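## Task

Put the green wire down on its own, with at least a hand's width between it and every other wire; a wire left dangling over the table edge may count as failure.

## Robot and tools

Robot: two arms, left_arm and right_arm, each ending in a parallel gripper. In the scene frame the left_arm base sits near (-0.003, +0.283, +0.004) m and the right_arm base near (+0.008, -0.318, -0.002) m. The scene frame origin is at table-top height, centred between the bases, a little behind the near table edge; +x points out over the table, +y toward the left arm's side, +z up. Arm names do not match image left and right. On each gripper the fingers extend along its own +z and spread along its own y; end_effector_position is the point between the pads, roughly 1 cm short of the tips.

execute_actions(actions, cameras): actions is a list of actions; each action is a table of 1 to 15 rows, each row one control step of 1/30 s. A table shorter than 15 keeps repeating its last row. Every row is one flat list of 14 numbers in [-1, 1] covering both arms: left_arm dx, dy, dz, rx, ry, rz, opening, then right_arm in the same order. dx to rz are an offset, along scene axes, from that arm's Hand target as it stood when the action began; every row counts from that same start, not from the row before, and sending the same offset again in a new action moves further. Scale: 1.0 = 0.6 m for dx, dy, dz and 180 degrees for the rotation vector rx, ry, rz, which turns about the Hand target position. opening is absolute: +1 fully open (0.093 m), -1 closed. Sending all-zero pose numbers re-requests the current Hand target; always resend the gripper opening you want, since 0 is itself a command. Images come back only when actions is [] or cameras names them ("all" or a list of names).

move(target, speed, blend, opening_speed, grip_force, blocking, cameras): drives both grippers in straight lines. target is one 14-number row laid out as above, or a list of up to 15 such rows; all rows are offsets from the Hand targets at the start of the move, same scale. speed: m/s, 0.002 to 2.9, default 0.25 (turn rate up to twice that in rad/s); one value or one per row. blend: corner rounding in m for lists, 0 means stop at each. opening_speed: rate of opening change per second on the -1..+1 scale, at least 0.2. grip_force: newtons per finger pad, 10 to 50, one value or one per arm; it persists, and lower values close slowly. blocking=false returns after about 0.5 s while the motion continues. Everything is capped at 10 s. Moves do not avoid obstacles or the other arm. The result adds a move: line saying how it ended (done, off_target, moving, held, fault) and which limits applied (limits=paced means the sent pose was clipped, limits=held means steps were withheld). done means at rest within 10 mm and 2 degrees.

wait(seconds 0 to 10) lets time pass holding commands. stop() brakes a running move. zoom_image(camera, region) enlarges [x0, y0, x1, y1] pixels (max 504 wide and high) of the latest image from cam_high, cam_low, cam_left_wrist or cam_right_wrist; all are 672x504. cam_high and cam_low are fixed behind the arms; the wrist cameras ride on the grippers. finished_scene(scene) ends the current scene, given its number; call nothing after it in that reply.

Results: end_effector_position (m) and end_effector_quat_wxyz in scene frame, possibly off by a few cm; Hand target is the last commanded pose after clipping and the base for the next offsets; the gripper often rests short of it, so resend the gap as an offset. Tool commands lists current commands. grip_measured: +1 open, -1 closed; pads meet near -0.94, plus about 0.0208 per mm of object width; it may read up to 0.02 high. Joint positions end with the opening in metres. Joint velocities may say within noise. Joint torques are total drive output, noisy. MOTOR HOT appears at 75 °C; OVER-TEMPERATURE FAULT at 90 °C folds that arm away for the rest of the scene.

Behaviour: orientation commands are clipped to 40 degrees from the measured one per step; friction and weight can leave the gripper low, short or tilted, especially when reaching far, so check pose after each move and correct tilt. Small moves may not happen or go sideways.

Avoid: dropping wires or releasing them while moving; letting any wire hang over or fall off the table; fast impacts or hard presses (speed and overshoot past contact raise force); arms or grippers touching each other, or one gripper closing on the other's fingers; the bar, plate and rail near the bases, up to 3 cm tall, which give no warning; strain on the wrist camera cables; paths passing close to an arm's own base; holding loads or stretched poses for long, which heats motors. Loose objects may occasionally be nudged by outside pushes.

Each tool is called after "Request:" by a JSON object that holds its "fn" and its "kwargs".

## Session

Request:
{"fn": "execute_actions", "kwargs": {"actions": []}}

Scene clock: 0.00 s.
left_arm: end_effector_position=(+0.3863, +0.3143, +0.3908) grip_measured=+1.000 end_effector_quat_wxyz=(+0.693, -0.029, +0.721, +0.003) | right_arm: end_effector_position=(+0.3372, -0.0005, +0.2579) grip_measured=-0.928 end_effector_quat_wxyz=(+0.472, -0.491, +0.600, +0.419)
Joint positions: left_arm=[0 1.047 1.047 -0.004 0 0 0.093] | right_arm=[0.524 1.576 1.111 0.139 -0.915 -0.228 0.001]
Joint velocities: within noise
Joint torques (N m): no reading
Heat: left arm: 26 °C; right arm: 27 °C.
Hand target: left_arm +0.3840, +0.3135, +0.3981; +0.699, -0.027, +0.715, +0.002 | right_arm +0.3370, -0.0008, +0.2620; +0.474, -0.491, +0.599, +0.418
Tool commands: left_gripper/opening=+1.0 right_gripper/opening=-0.933684

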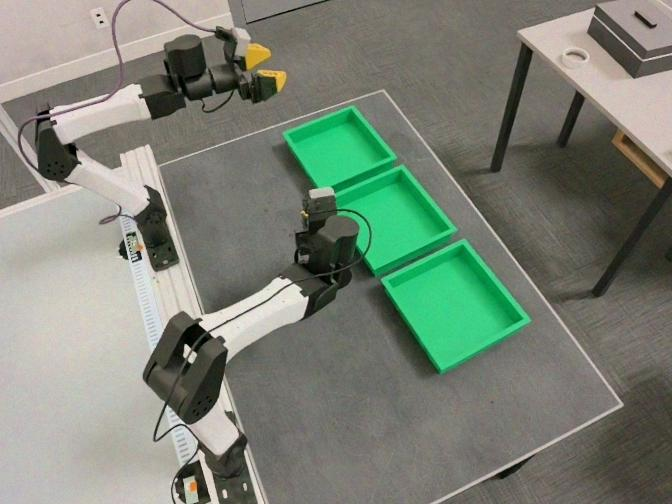

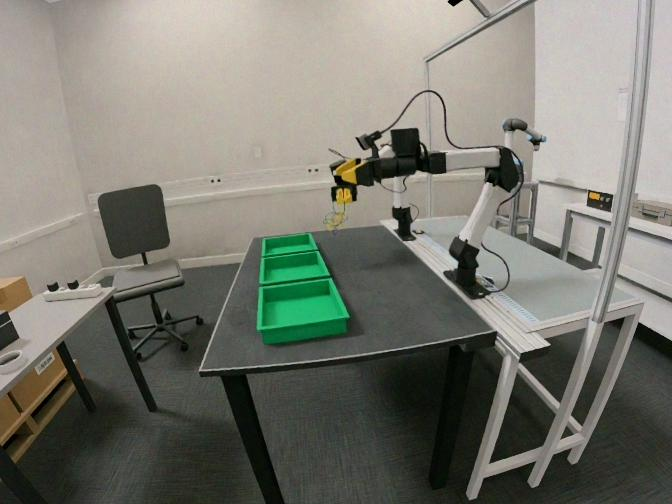

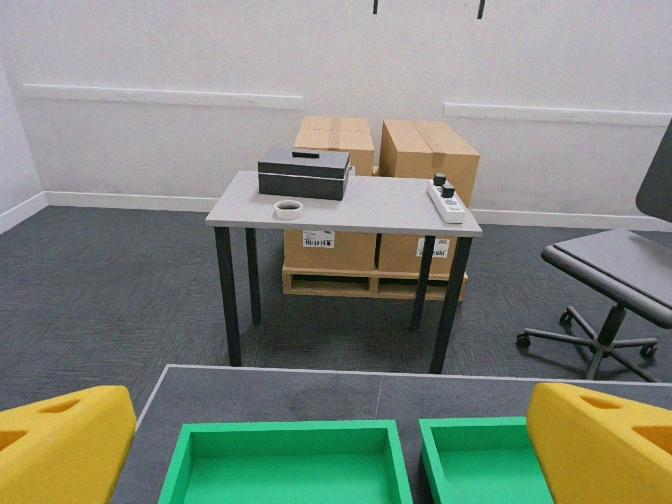

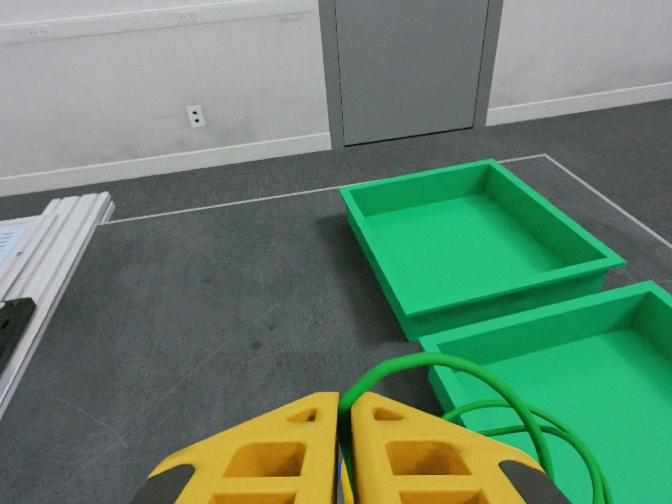

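Request:
{"fn": "zoom_image", "kwargs": {"camera": "cam_low", "region": [300, 120, 420, 250]}}

Request:
{"fn": "zoom_image", "kwargs": {"camera": "cam_right_wrist", "region": [150, 300, 654, 504]}}

Request:
{"fn": "zoom_image", "kwargs": {"camera": "cam_high", "region": [270, 170, 390, 290]}}

Scaled by 3.877.

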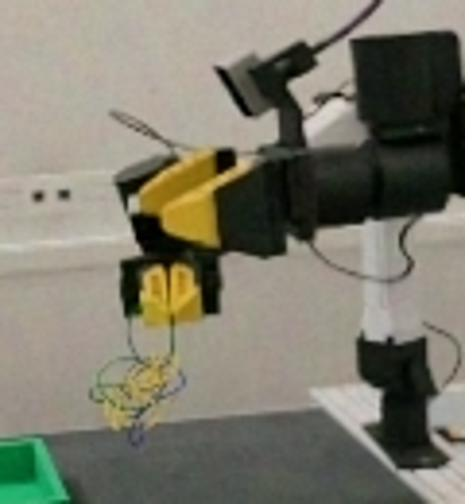

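Scaled by 1.000.

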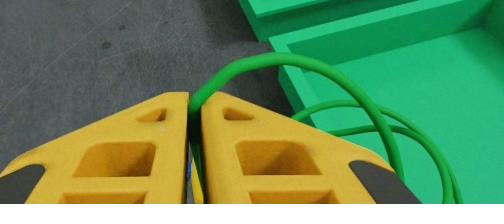

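Scaled by 4.200.

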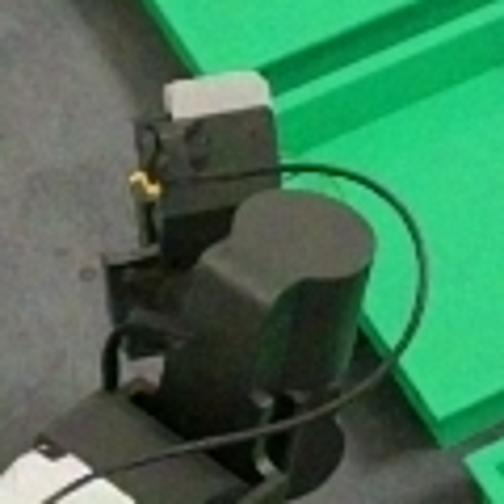

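Request:
{"fn": "move", "kwargs": {"target": [-0.207,-0.189,-0.18,0,0,-0.333,1,0,0,0,0,0,0,-0.9337], "speed": 0.25, "cameras": ["all"]}}

Scene clock: 4.43 s.
left_arm: end_effector_position=(+0.2613, +0.2012, +0.2934) grip_measured=+1.000 end_effector_quat_wxyz=(+0.605, +0.324, +0.638, -0.349) | right_arm: end_effector_position=(+0.3372, -0.0005, +0.2579) grip_measured=-0.928 end_effector_quat_wxyz=(+0.472, -0.491, +0.600, +0.419)
Joint positions: left_arm=[0.246 0.834 0.6 0.111 1.28 0.115 0.093] | right_arm=[0.524 1.576 1.111 0.139 -0.915 -0.228 0.001]
Joint torques (N m): left_arm=[0.14 -0.51 6.39 1.82 0.13 0.32] | right_arm=[-0.24 -7.41 7.58 1.96 -0.21 0.07]
Heat: left arm: 26 °C; right arm: 28 °C.
Hand target: left_arm +0.2598, +0.2001, +0.2899; +0.606, +0.333, +0.633, -0.347 | right_arm +0.3370, -0.0008, +0.2620; +0.474, -0.491, +0.599, +0.418
Off the commanded pose: left_arm 0.004 m, 1 deg | right_arm 0.004 m, 0 deg.
move: done
camera_calibration:
cam_left_wrist: T_world_to_cam=[[-0.842435, -0.537634, 0.0354084, 0.319048], [-0.267588, 0.360442, -0.893576, 0.297041], [0.467654, -0.762254, -0.447513, 0.249502], [0, 0, 0, 1]] pos_world=[0.231582, 0.254649, 0.365787]

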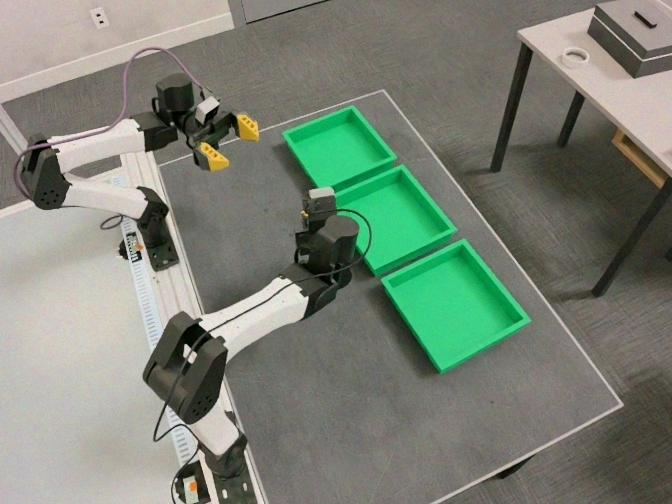

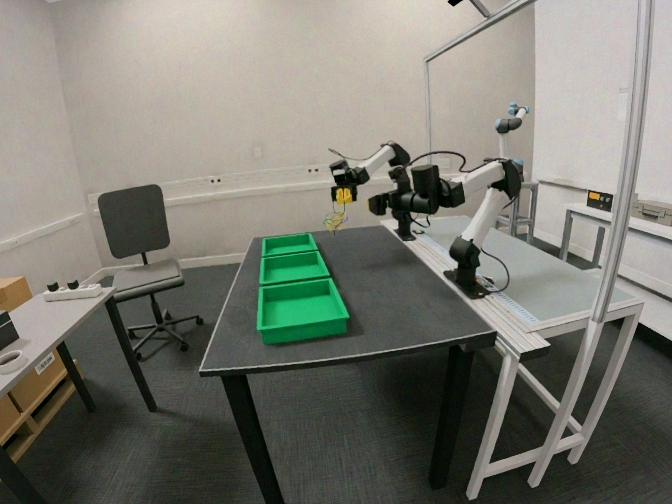

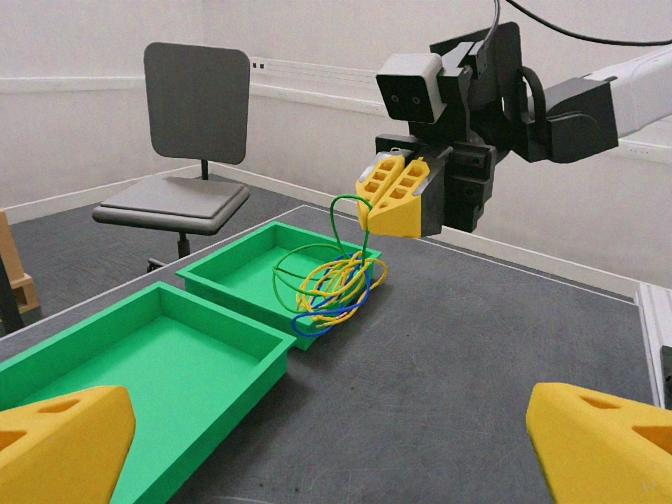

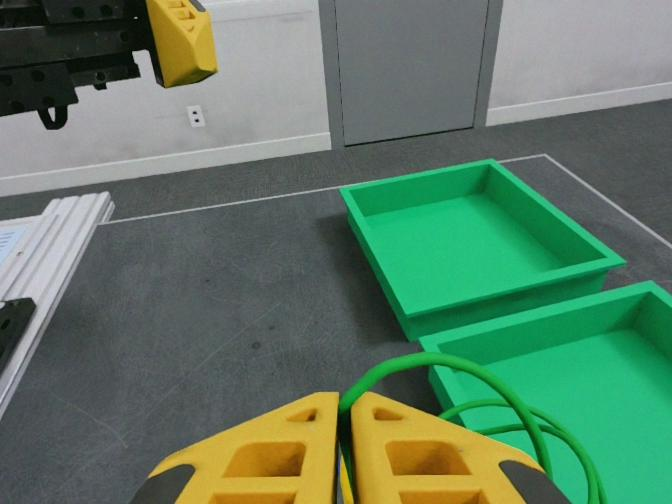

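Request:
{"fn": "zoom_image", "kwargs": {"camera": "cam_left_wrist", "region": [260, 180, 420, 340]}}

Scaled by 3.150.

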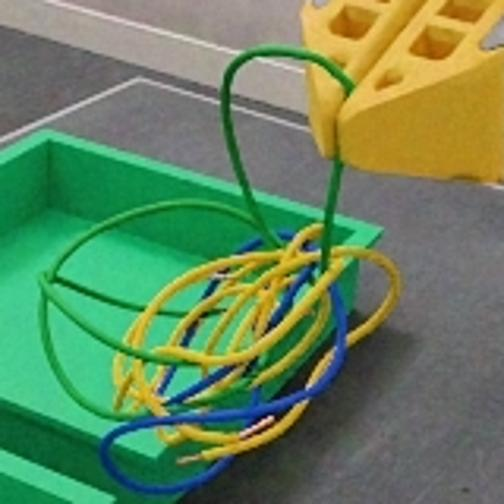

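Request:
{"fn": "move", "kwargs": {"target": [0,0.05,0.05,0,0,0,1,-0.095,-0.033,-0.033,-0.222,0,0,-0.9337], "speed": 0.15, "cameras": ["all"]}}

Scene clock: 9.77 s.
left_arm: end_effector_position=(+0.2599, +0.2284, +0.3098) grip_measured=+1.000 end_effector_quat_wxyz=(+0.599, +0.318, +0.642, -0.358) | right_arm: end_effector_position=(+0.2779, -0.0222, +0.2375) grip_measured=-0.928 end_effector_quat_wxyz=(-0.276, +0.619, -0.709, -0.194)
Joint positions: left_arm=[0.395 0.895 0.736 -0.126 1.434 0.252 0.093] | right_arm=[0.719 1.572 1.56 -0.974 -0.404 -0.649 0.001]
Joint torques (N m): left_arm=[0.9 -0.76 10.15 1.54 0.28 0.29] | right_arm=[0.17 -5.81 9.2 1.35 -0.21 -0.02]
Heat: left arm: 26 °C; right arm: 30 °C.
Hand target: left_arm +0.2598, +0.2301, +0.3199; +0.606, +0.333, +0.633, -0.347 | right_arm +0.2798, -0.0206, +0.2423; +0.278, -0.624, +0.706, +0.189
Off the commanded pose: left_arm 0.010 m, 3 deg | right_arm 0.005 m, 1 deg.
move: off_target (left_arm)
camera_calibration:
cam_left_wrist: T_world_to_cam=[[-0.845281, -0.530807, 0.0611899, 0.323061], [-0.285517, 0.351909, -0.891426, 0.307483], [0.451642, -0.770976, -0.449017, 0.284921], [0, 0, 0, 1]] pos_world=[0.232186, 0.282944, 0.382265]
cam_right_wrist: T_world_to_cam=[[0.986572, -0.149274, 0.0662759, -0.291265], [-0.131129, -0.965856, -0.223443, 0.106047], [0.0973672, 0.211752, -0.972461, 0.294935], [0, 0, 0, 1]] pos_world=[0.272543, -0.0035048, 0.329812]

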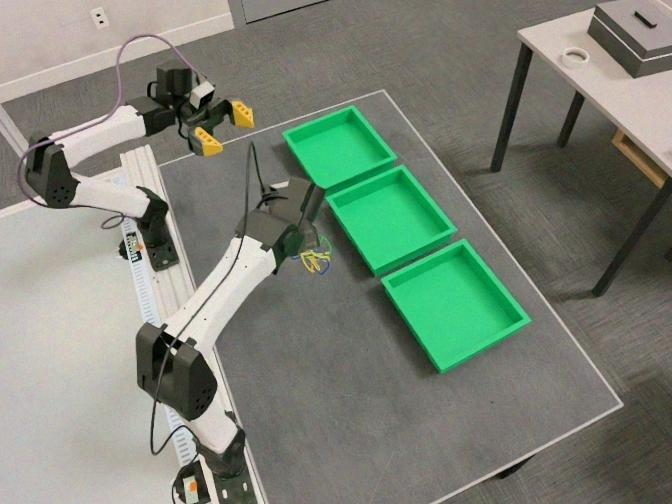

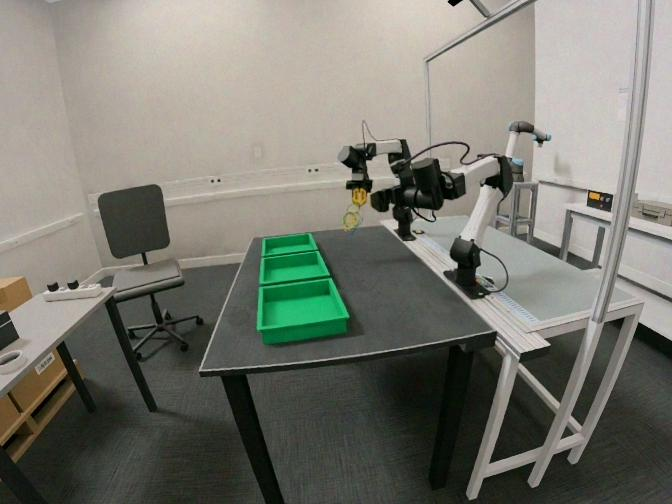

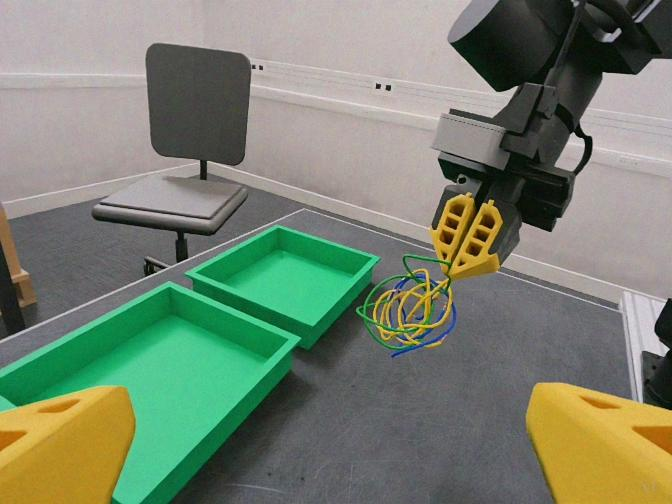

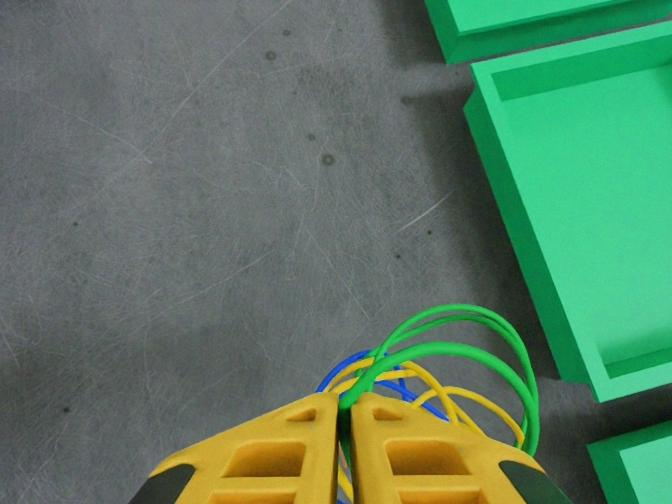

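Request:
{"fn": "move", "kwargs": {"target": [0.033,-0.05,0.05,0.192,0.111,0,1,0,0,-0.287,0,0,0,-0.9337], "speed": 0.1, "cameras": ["all"]}}

Scene clock: 14.27 s.
left_arm: end_effector_position=(+0.2802, +0.2022, +0.3453) grip_measured=+1.000 end_effector_quat_wxyz=(+0.364, +0.431, +0.802, -0.197) | right_arm: end_effector_position=(+0.2821, -0.0191, +0.0786) grip_measured=-0.928 end_effector_quat_wxyz=(-0.284, +0.619, -0.706, -0.193)
Joint positions: left_arm=[-0.002 1.333 1.744 -1.43 0.674 0.855 0.093] | right_arm=[0.719 1.645 0.984 -0.308 -0.403 -0.65 0.001]
Joint torques (N m): left_arm=[-0.7 -3.08 8.32 1.2 0.23 0.05] | right_arm=[0.17 -6.16 5.15 1.68 -0.21 -0.02]
Heat: left arm: 26 °C; right arm: 30 °C.
Hand target: left_arm +0.2796, +0.2002, +0.3499; +0.363, +0.433, +0.801, -0.196 | right_arm +0.2799, -0.0205, +0.0701; +0.278, -0.624, +0.706, +0.189
Off the commanded pose: left_arm 0.005 m, 0 deg | right_arm 0.009 m, 1 deg.
move: done
camera_calibration:
cam_left_wrist: T_world_to_cam=[[-0.846003, -0.533169, -0.00307757, 0.346977], [-0.487477, 0.775815, -0.400597, 0.155549], [0.215973, -0.337406, -0.916249, 0.411123], [0, 0, 0, 1]] pos_world=[0.280578, 0.203035, 0.440072]
cam_right_wrist: T_world_to_cam=[[0.985599, -0.149812, 0.0784305, -0.285176], [-0.127821, -0.963681, -0.234478, 0.0739268], [0.110709, 0.221076, -0.968952, 0.135405], [0, 0, 0, 1]] pos_world=[0.275528, -0.00141563, 0.170902]

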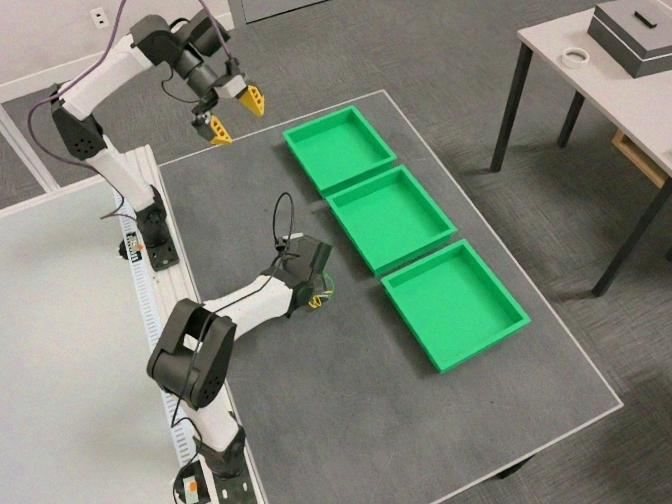

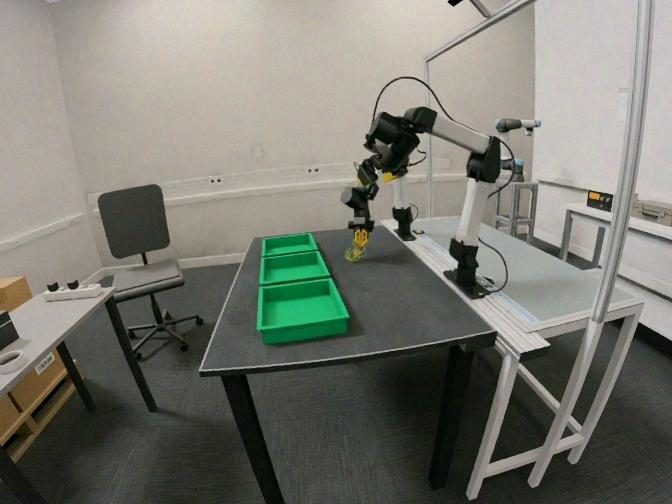

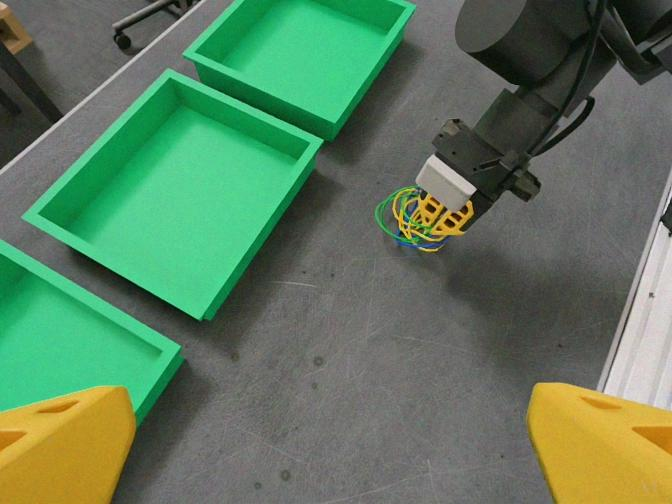

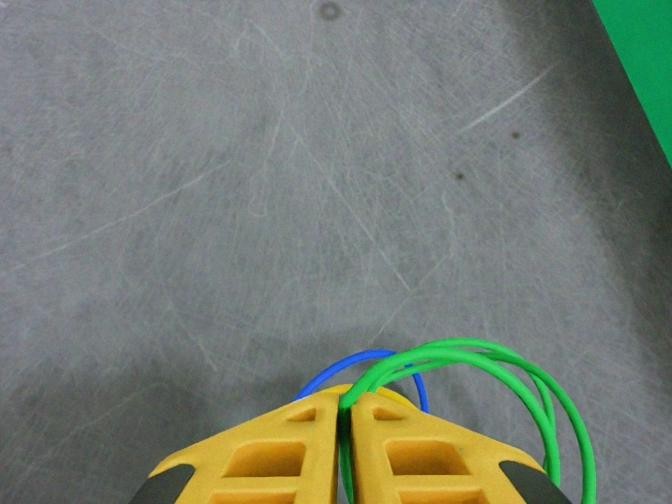

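Request:
{"fn": "zoom_image", "kwargs": {"camera": "cam_left_wrist", "region": [350, 140, 500, 270]}}

Scaled by 3.360.

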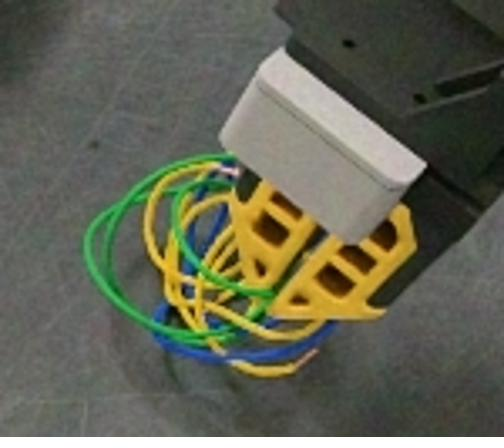

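Request:
{"fn": "move", "kwargs": {"target": [[0,0,0,0,0,0,1,0,0,-0.065,0,0,0,-0.9337],[0,0,0,0,0,0,1,0,0,-0.065,0,0,0,-0.6],[0,0,0,0,0,0,1,0,-0.12,0.06,0,0,0,-0.6],[0,0,0,0,0,0,1,0,-0.3,0.2,0,0,0,-0.6]], "speed": [0.06,0.06,0.08,0.2], "opening_speed": 0.4, "cameras": ["all"]}}

Scene clock: 21.20 s.
left_arm: end_effector_position=(+0.2802, +0.2022, +0.3452) grip_measured=+1.000 end_effector_quat_wxyz=(+0.363, +0.431, +0.802, -0.197) | right_arm: end_effector_position=(+0.2772, -0.2008, +0.1840) grip_measured=-0.601 end_effector_quat_wxyz=(-0.274, +0.621, -0.710, -0.188)
Joint positions: left_arm=[-0.002 1.333 1.744 -1.43 0.673 0.854 0.093] | right_arm=[0.107 1.385 1.216 -1.156 -0.649 -1.304 0.016]
Joint torques (N m): left_arm=[-0.87 -3 8.34 1.21 0.22 0.08] | right_arm=[-0.46 -3.9 8.64 0.59 -0.58 -0.02]
Heat: left arm: 27 °C; right arm: 30 °C.
Hand target: left_arm +0.2797, +0.2001, +0.3499; +0.363, +0.433, +0.801, -0.196 | right_arm +0.2799, -0.2005, +0.1901; +0.278, -0.624, +0.705, +0.189
Off the commanded pose: left_arm 0.005 m, 0 deg | right_arm 0.007 m, 1 deg.
move: done
camera_calibration:
cam_left_wrist: T_world_to_cam=[[-0.845781, -0.533524, -0.00264043, 0.346931], [-0.488044, 0.775662, -0.400202, 0.155497], [0.215565, -0.337194, -0.916423, 0.411192], [0, 0, 0, 1]] pos_world=[0.280678, 0.203135, 0.439972]
cam_right_wrist: T_world_to_cam=[[0.986103, -0.148856, 0.0737789, -0.314885], [-0.130219, -0.968298, -0.213172, -0.0811834], [0.103172, 0.200602, -0.974225, 0.277213], [0, 0, 0, 1]] pos_world=[0.271337, -0.181092, 0.275994]

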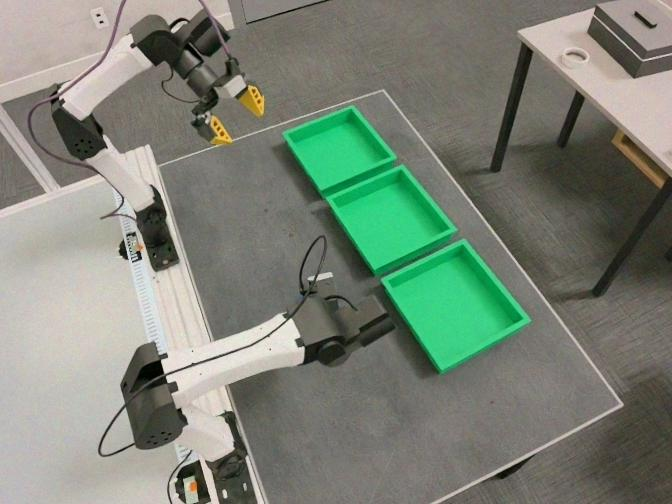

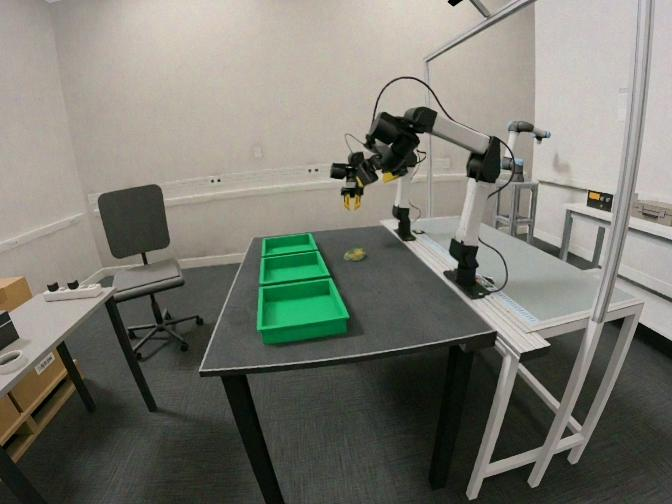

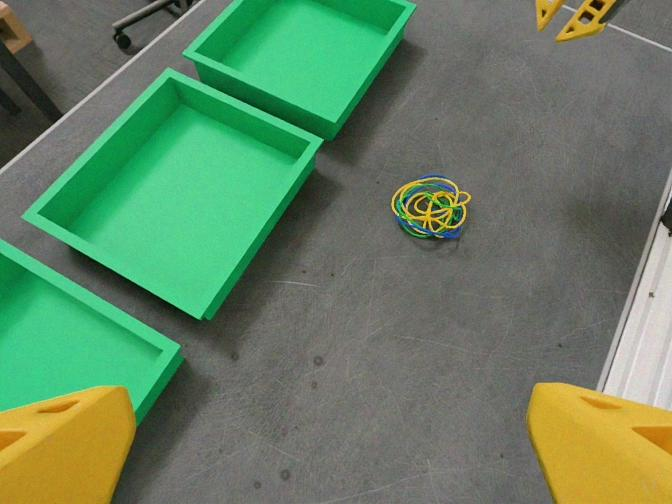

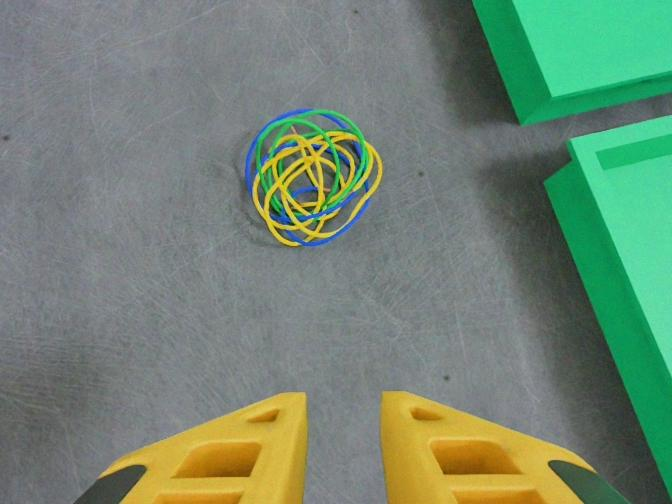

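Request:
{"fn": "zoom_image", "kwargs": {"camera": "cam_right_wrist", "region": [230, 90, 400, 260]}}

Request:
{"fn": "zoom_image", "kwargs": {"camera": "cam_left_wrist", "region": [380, 165, 480, 245]}}

Scaled by 2.965.

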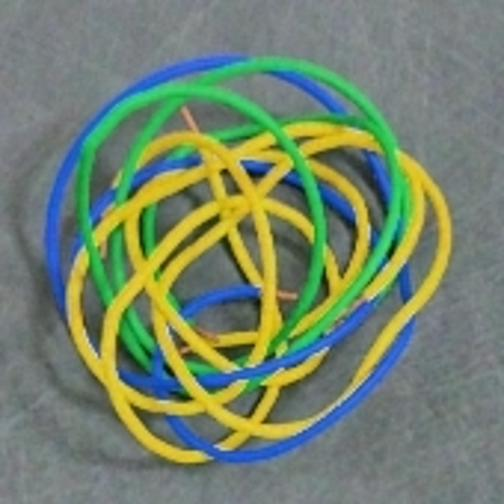

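Scaled by 5.040.

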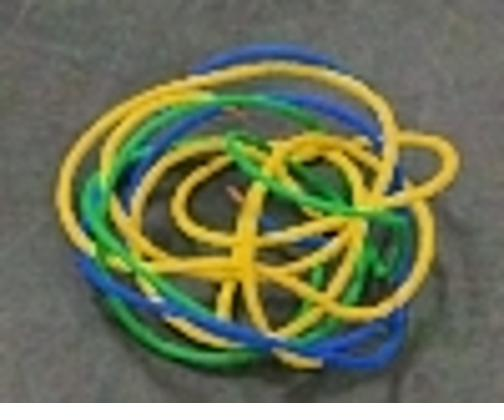

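Request:
{"fn": "move", "kwargs": {"target": [0,0,0,0,0,0,1,0.045,0.167,-0.133,-0.139,0,0,-0.6], "speed": 0.15, "cameras": ["cam_right_wrist", "cam_left_wrist"]}}

Scene clock: 27.00 s.
left_arm: end_effector_position=(+0.2802, +0.2022, +0.3452) grip_measured=+1.000 end_effector_quat_wxyz=(+0.363, +0.431, +0.802, -0.197) | right_arm: end_effector_position=(+0.2992, -0.1037, +0.1051) grip_measured=-0.601 end_effector_quat_wxyz=(-0.127, +0.674, -0.727, -0.037)
Joint positions: left_arm=[-0.002 1.333 1.744 -1.43 0.673 0.854 0.093] | right_arm=[0.634 1.684 1.32 -0.956 -0.117 -0.901 0.016]
Joint torques (N m): left_arm=[-0.85 -3.04 8.39 1.2 0.26 0.05] | right_arm=[-0.12 -6.46 8.54 0.9 -0.06 0.18]
Heat: left arm: 27 °C; right arm: 31 °C.
Hand target: left_arm +0.2797, +0.2001, +0.3499; +0.363, +0.433, +0.801, -0.196 | right_arm +0.3068, -0.1004, +0.1102; -0.136, +0.669, -0.730, -0.031
Off the commanded pose: left_arm 0.005 m, 0 deg | right_arm 0.010 m, 1 deg.
move: done
camera_calibration:
cam_left_wrist: T_world_to_cam=[[-0.845781, -0.533524, -0.00264043, 0.346931], [-0.488044, 0.775662, -0.400202, 0.155497], [0.215565, -0.337194, -0.916423, 0.411192], [0, 0, 0, 1]] pos_world=[0.280678, 0.203135, 0.439972]
cam_right_wrist: T_world_to_cam=[[0.990225, -0.0807631, 0.113716, -0.314654], [-0.104173, -0.970386, 0.217944, -0.0544847], [0.0927461, -0.227659, -0.969314, 0.136771], [0, 0, 0, 1]] pos_world=[0.293218, -0.0471464, 0.18023]
Images, in order (width x height): cam_left_wrist 672x504, cam_right_wrist 672x504.

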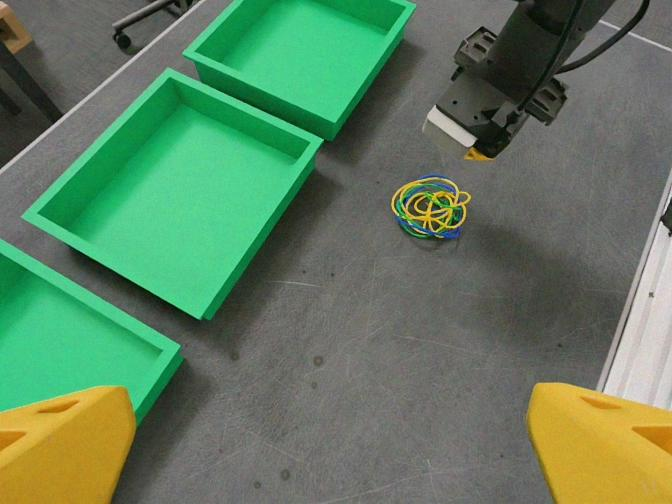

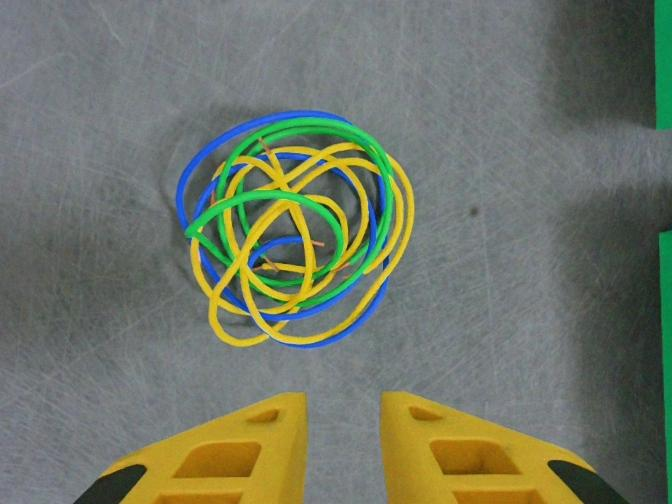

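Request:
{"fn": "zoom_image", "kwargs": {"camera": "cam_right_wrist", "region": [160, 95, 430, 365]}}

Scaled by 1.867.

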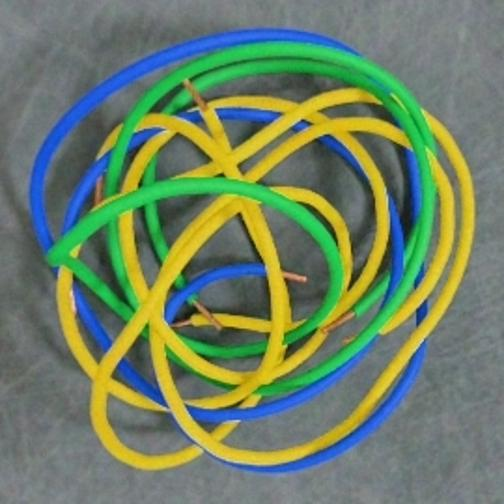

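Request:
{"fn": "move", "kwargs": {"target": [0,0,0,0,0,0,1,-0.085,0.047,-0.01,-0.0217,0.0953,-0.469,-0.6], "speed": 0.2, "cameras": ["cam_left_wrist", "cam_right_wrist"]}}

Scene clock: 33.10 s.
left_arm: end_effector_position=(+0.2802, +0.2022, +0.3452) grip_measured=+1.000 end_effector_quat_wxyz=(+0.363, +0.431, +0.802, -0.197) | right_arm: end_effector_position=(+0.2563, -0.0768, +0.1021) grip_measured=-0.601 end_effector_quat_wxyz=(+0.006, -0.004, +1.000, -0.001)
Joint positions: left_arm=[-0.002 1.333 1.744 -1.43 0.673 0.854 0.093] | right_arm=[0.831 1.837 1.525 -1.242 0.01 0.769 0.016]
Joint torques (N m): left_arm=[-0.76 -3.06 8.32 1.22 0.29 0.04] | right_arm=[0.32 -7.1 8.12 0.12 -0.08 0.21]
Heat: left arm: 27 °C; right arm: 32 °C.
Hand target: left_arm +0.2797, +0.2001, +0.3499; +0.363, +0.433, +0.801, -0.196 | right_arm +0.2559, -0.0722, +0.1043; +0.001, +0.000, +1.000, +0.000
Off the commanded pose: left_arm 0.005 m, 0 deg | right_arm 0.005 m, 1 deg.
move: done
camera_calibration:
cam_left_wrist: T_world_to_cam=[[-0.845781, -0.533524, -0.00264043, 0.346931], [-0.488044, 0.775662, -0.400202, 0.155497], [0.215565, -0.337194, -0.916423, 0.411192], [0, 0, 0, 1]] pos_world=[0.280678, 0.203135, 0.439972]
cam_right_wrist: T_world_to_cam=[[0.014814, -0.999888, -0.00221772, -0.0784682], [-0.901297, -0.0143136, 0.432965, 0.223556], [-0.432948, -0.00441513, -0.901408, 0.288978], [0, 0, 0, 1]] pos_world=[0.327765, -0.0739837, 0.163521]
Images, in order (width x height): cam_left_wrist 672x504, cam_right_wrist 672x504.

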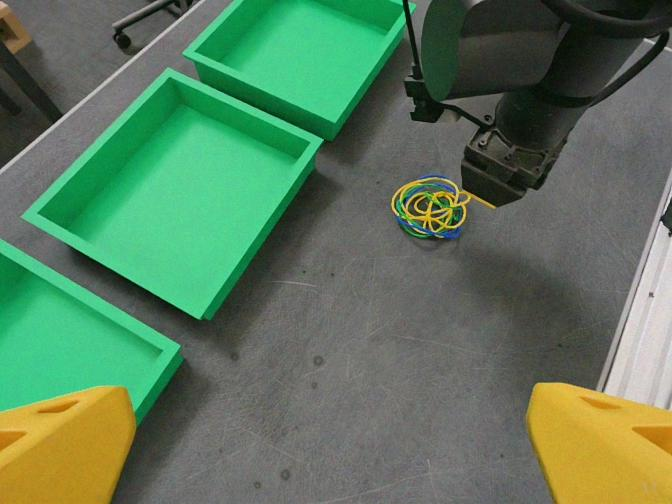

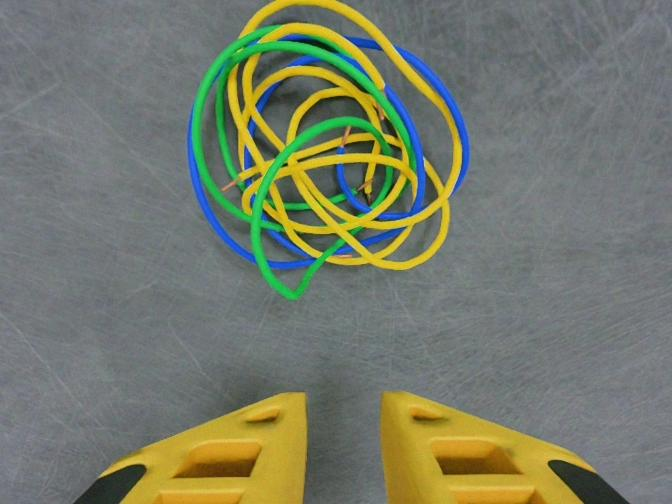

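Request:
{"fn": "move", "kwargs": {"target": [[0,0,0,0,0,0,1,0.010,0.017,-0.03,0,0,0,-0.4],[0,0,0,0,0,0,1,0.010,0.017,-0.092,0,0,0,-0.4]], "speed": [0.1,0.08], "blend": [0.01,0], "cameras": ["cam_left_wrist", "cam_right_wrist"]}}

Scene clock: 35.17 s.
left_arm: end_effector_position=(+0.2802, +0.2022, +0.3452) grip_measured=+1.000 end_effector_quat_wxyz=(+0.363, +0.431, +0.802, -0.197) | right_arm: end_effector_position=(+0.2656, -0.0633, +0.0558) grip_measured=-0.401 end_effector_quat_wxyz=(+0.008, -0.003, +1.000, +0.001)
Joint positions: left_arm=[-0.002 1.333 1.744 -1.43 0.673 0.854 0.093] | right_arm=[0.839 1.921 1.45 -1.077 0.01 0.778 0.026]
Joint torques (N m): left_arm=[-0.95 -2.93 8.25 1.2 0.27 0.05] | right_arm=[0.35 -7.94 4.83 0.44 -0.08 0.19]
Heat: left arm: 27 °C; right arm: 32 °C.
Hand target: left_arm +0.2797, +0.2001, +0.3499; +0.363, +0.433, +0.801, -0.196 | right_arm +0.2619, -0.0620, +0.0491; +0.001, +0.000, +1.000, +0.000
Off the commanded pose: left_arm 0.005 m, 0 deg | right_arm 0.008 m, 1 deg.
move: done
camera_calibration:
cam_left_wrist: T_world_to_cam=[[-0.845781, -0.533524, -0.00264043, 0.346931], [-0.488044, 0.775662, -0.400202, 0.155497], [0.215565, -0.337194, -0.916423, 0.411192], [0, 0, 0, 1]] pos_world=[0.280678, 0.203135, 0.439972]
cam_right_wrist: T_world_to_cam=[[0.0140647, -0.999874, -0.00741175, -0.0646465], [-0.903257, -0.0158842, 0.428806, 0.25291], [-0.42887, 0.000663693, -0.903366, 0.250688], [0, 0, 0, 1]] pos_world=[0.336864, -0.0607874, 0.117534]
Images, in order (width x height): cam_left_wrist 672x504, cam_right_wrist 672x504.

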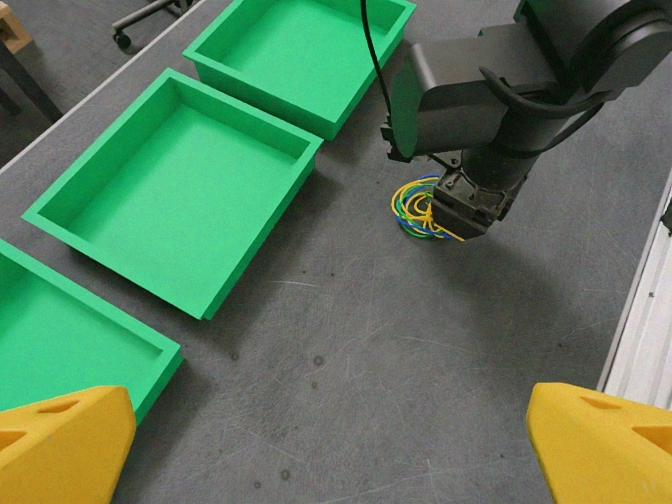

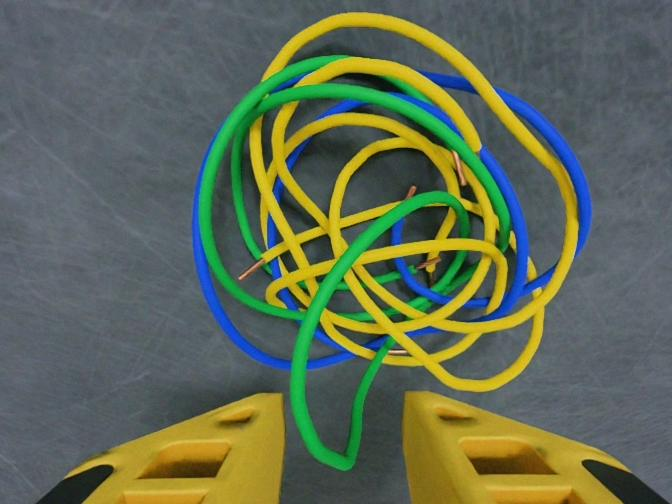

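Request:
{"fn": "move", "kwargs": {"target": [[0,0,0,0,0,0,1,0,0,0,0,0,0,-0.93],[0,0,0,0,0,0,1,0,0,0.2,0,0,0,-0.93]], "speed": [0.1,0.06], "opening_speed": 0.5, "cameras": ["cam_left_wrist", "cam_right_wrist", "cam_low"]}}

Scene clock: 39.80 s.
left_arm: end_effector_position=(+0.2802, +0.2022, +0.3452) grip_measured=+1.000 end_effector_quat_wxyz=(+0.363, +0.431, +0.802, -0.197) | right_arm: end_effector_position=(+0.2639, -0.0649, +0.1615) grip_measured=-0.925 end_effector_quat_wxyz=(-0.001, -0.003, +1.000, -0.007)
Joint positions: left_arm=[-0.002 1.333 1.744 -1.43 0.673 0.854 0.093] | right_arm=[0.839 1.921 1.873 -1.522 0.009 0.778 0.001]
Joint torques (N m): left_arm=[-0.88 -2.93 8.39 1.2 0.23 0.08] | right_arm=[0.34 -8.98 7.88 0.07 -0.08 0.21]
Heat: left arm: 27 °C; right arm: 32 °C.
Hand target: left_arm +0.2797, +0.2001, +0.3499; +0.363, +0.433, +0.801, -0.196 | right_arm +0.2619, -0.0619, +0.1691; +0.001, +0.000, +1.000, +0.001
Off the commanded pose: left_arm 0.005 m, 0 deg | right_arm 0.008 m, 1 deg.
move: done
camera_calibration:
cam_left_wrist: T_world_to_cam=[[-0.845781, -0.533524, -0.00264043, 0.346931], [-0.488044, 0.775662, -0.400202, 0.155497], [0.215565, -0.337194, -0.916423, 0.411192], [0, 0, 0, 1]] pos_world=[0.280678, 0.203135, 0.439972]
cam_right_wrist: T_world_to_cam=[[0.0141105, -0.999868, 0.00801163, -0.0679919], [-0.895983, -0.00908685, 0.443995, 0.201994], [-0.443864, -0.0134433, -0.895994, 0.347246], [0, 0, 0, 1]] pos_world=[0.336073, -0.0614793, 0.221991]
Images, in order (width x height): cam_low 672x504, cam_left_wrist 672x504, cam_right_wrist 672x504.

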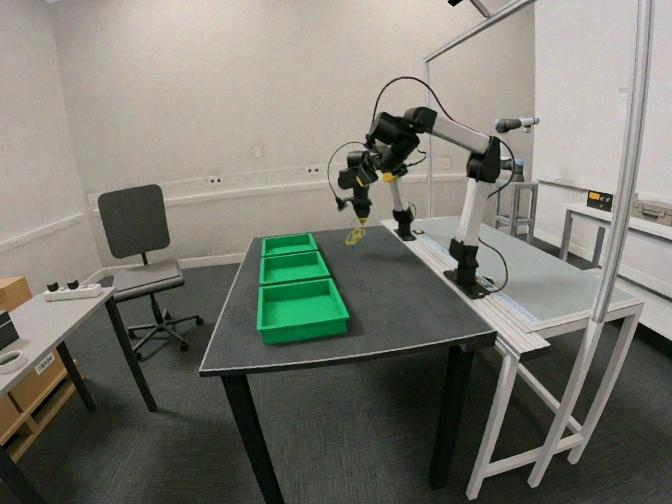

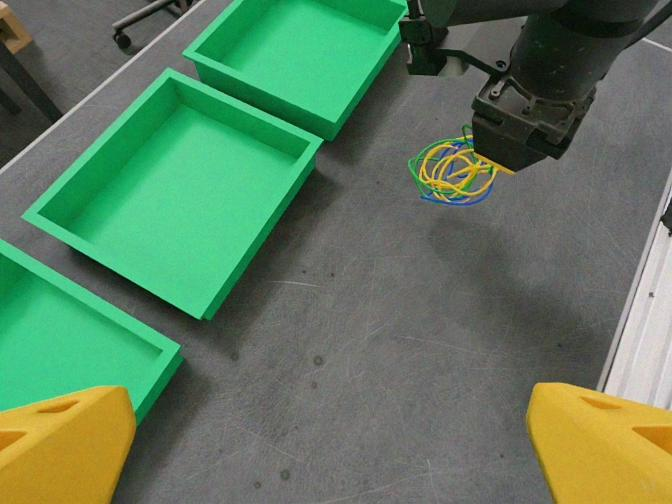

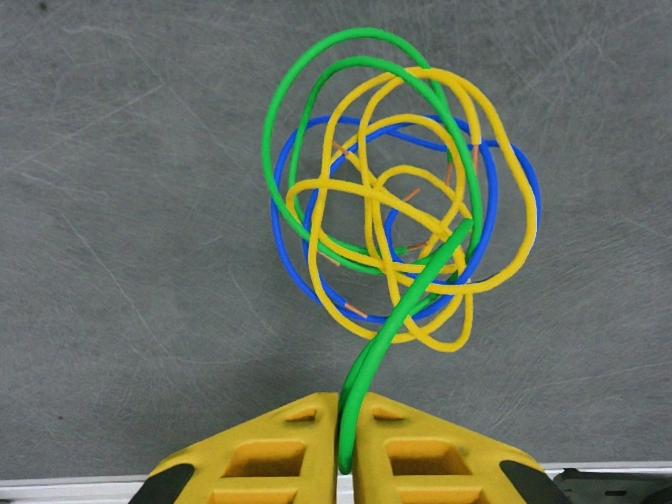

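Request:
{"fn": "zoom_image", "kwargs": {"camera": "cam_right_wrist", "region": [240, 20, 560, 360]}}

Request:
{"fn": "zoom_image", "kwargs": {"camera": "cam_left_wrist", "region": [395, 115, 515, 215]}}

Scaled by 1.482.

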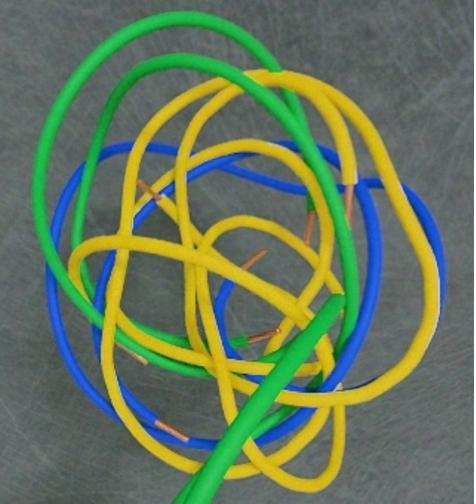

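Scaled by 4.200.

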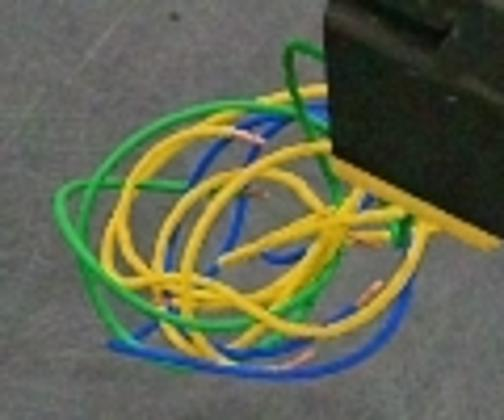

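Request:
{"fn": "move", "kwargs": {"target": [[0,0,0,0,0,0,1,0,0,0.1,0,0,0,-0.93],[0,0,0,0,0,0,1,0.063,0.053,0.168,0.308,-0.349,0.363,-0.93]], "speed": [0.15,0.2], "blend": [0.03,0], "cameras": ["all"]}}

Scene clock: 48.20 s.
left_arm: end_effector_position=(+0.2802, +0.2022, +0.3452) grip_measured=+1.000 end_effector_quat_wxyz=(+0.363, +0.431, +0.802, -0.197) | right_arm: end_effector_position=(+0.2993, -0.0291, +0.2775) grip_measured=-0.925 end_effector_quat_wxyz=(+0.476, -0.490, +0.599, +0.417)
Joint positions: left_arm=[-0.002 1.333 1.744 -1.43 0.673 0.854 0.093] | right_arm=[0.497 1.377 1.007 0.043 -0.934 -0.24 0.001]
Joint torques (N m): left_arm=[-0.81 -3.03 8.35 1.17 0.26 0.06] | right_arm=[-0.75 -4.78 5.76 2.18 -0.32 -0.02]
Heat: left arm: 27 °C; right arm: 32 °C.
Hand target: left_arm +0.2797, +0.2001, +0.3499; +0.363, +0.433, +0.801, -0.196 | right_arm +0.2997, -0.0301, +0.2698; +0.473, -0.492, +0.600, +0.418
Off the commanded pose: left_arm 0.005 m, 0 deg | right_arm 0.008 m, 0 deg.
move: done
camera_calibration:
cam_left_wrist: T_world_to_cam=[[-0.845781, -0.533524, -0.00264043, 0.346931], [-0.488044, 0.775662, -0.400202, 0.155497], [0.215565, -0.337194, -0.916423, 0.411192], [0, 0, 0, 1]] pos_world=[0.280678, 0.203135, 0.439972]
cam_right_wrist: T_world_to_cam=[[0.985871, -0.165417, -0.0263688, -0.29063], [-0.121989, -0.601147, -0.789772, 0.276143], [0.11479, 0.781831, -0.612833, 0.244727], [0, 0, 0, 1]] pos_world=[0.292118, -0.073407, 0.360403]

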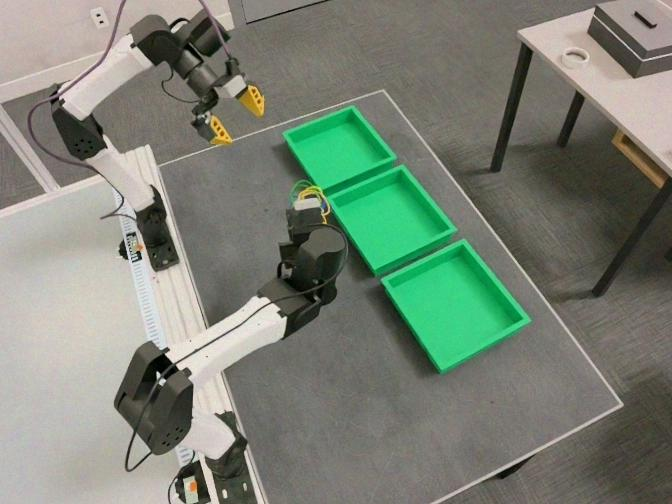

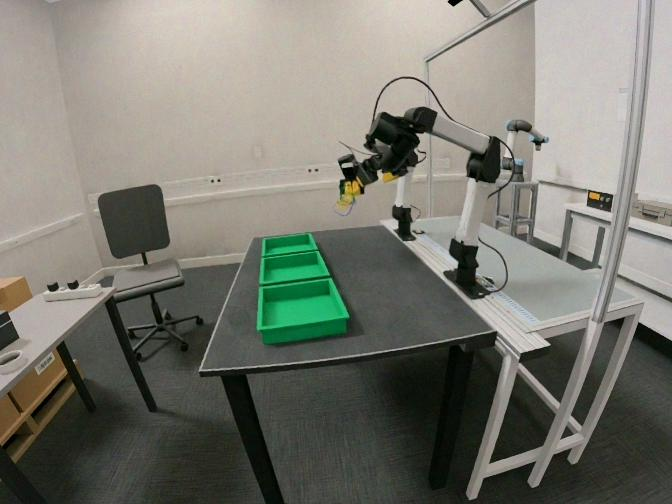

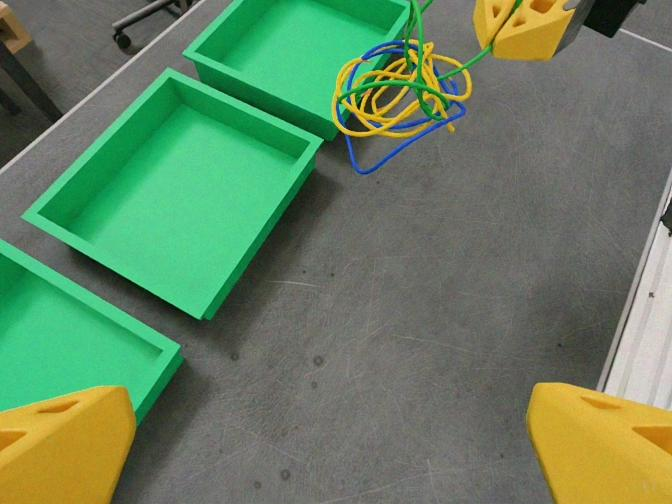

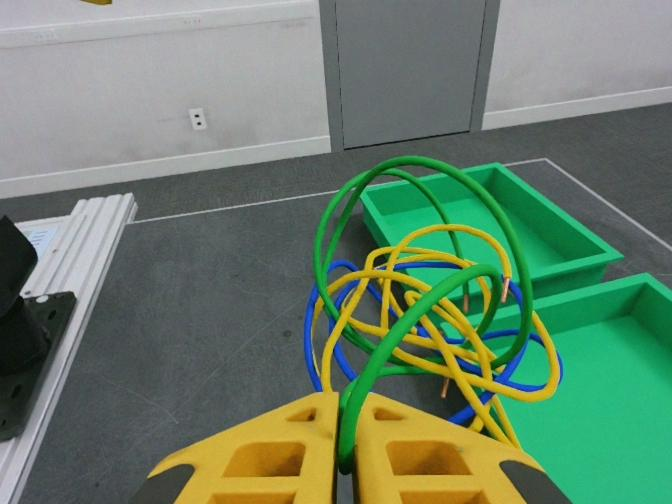

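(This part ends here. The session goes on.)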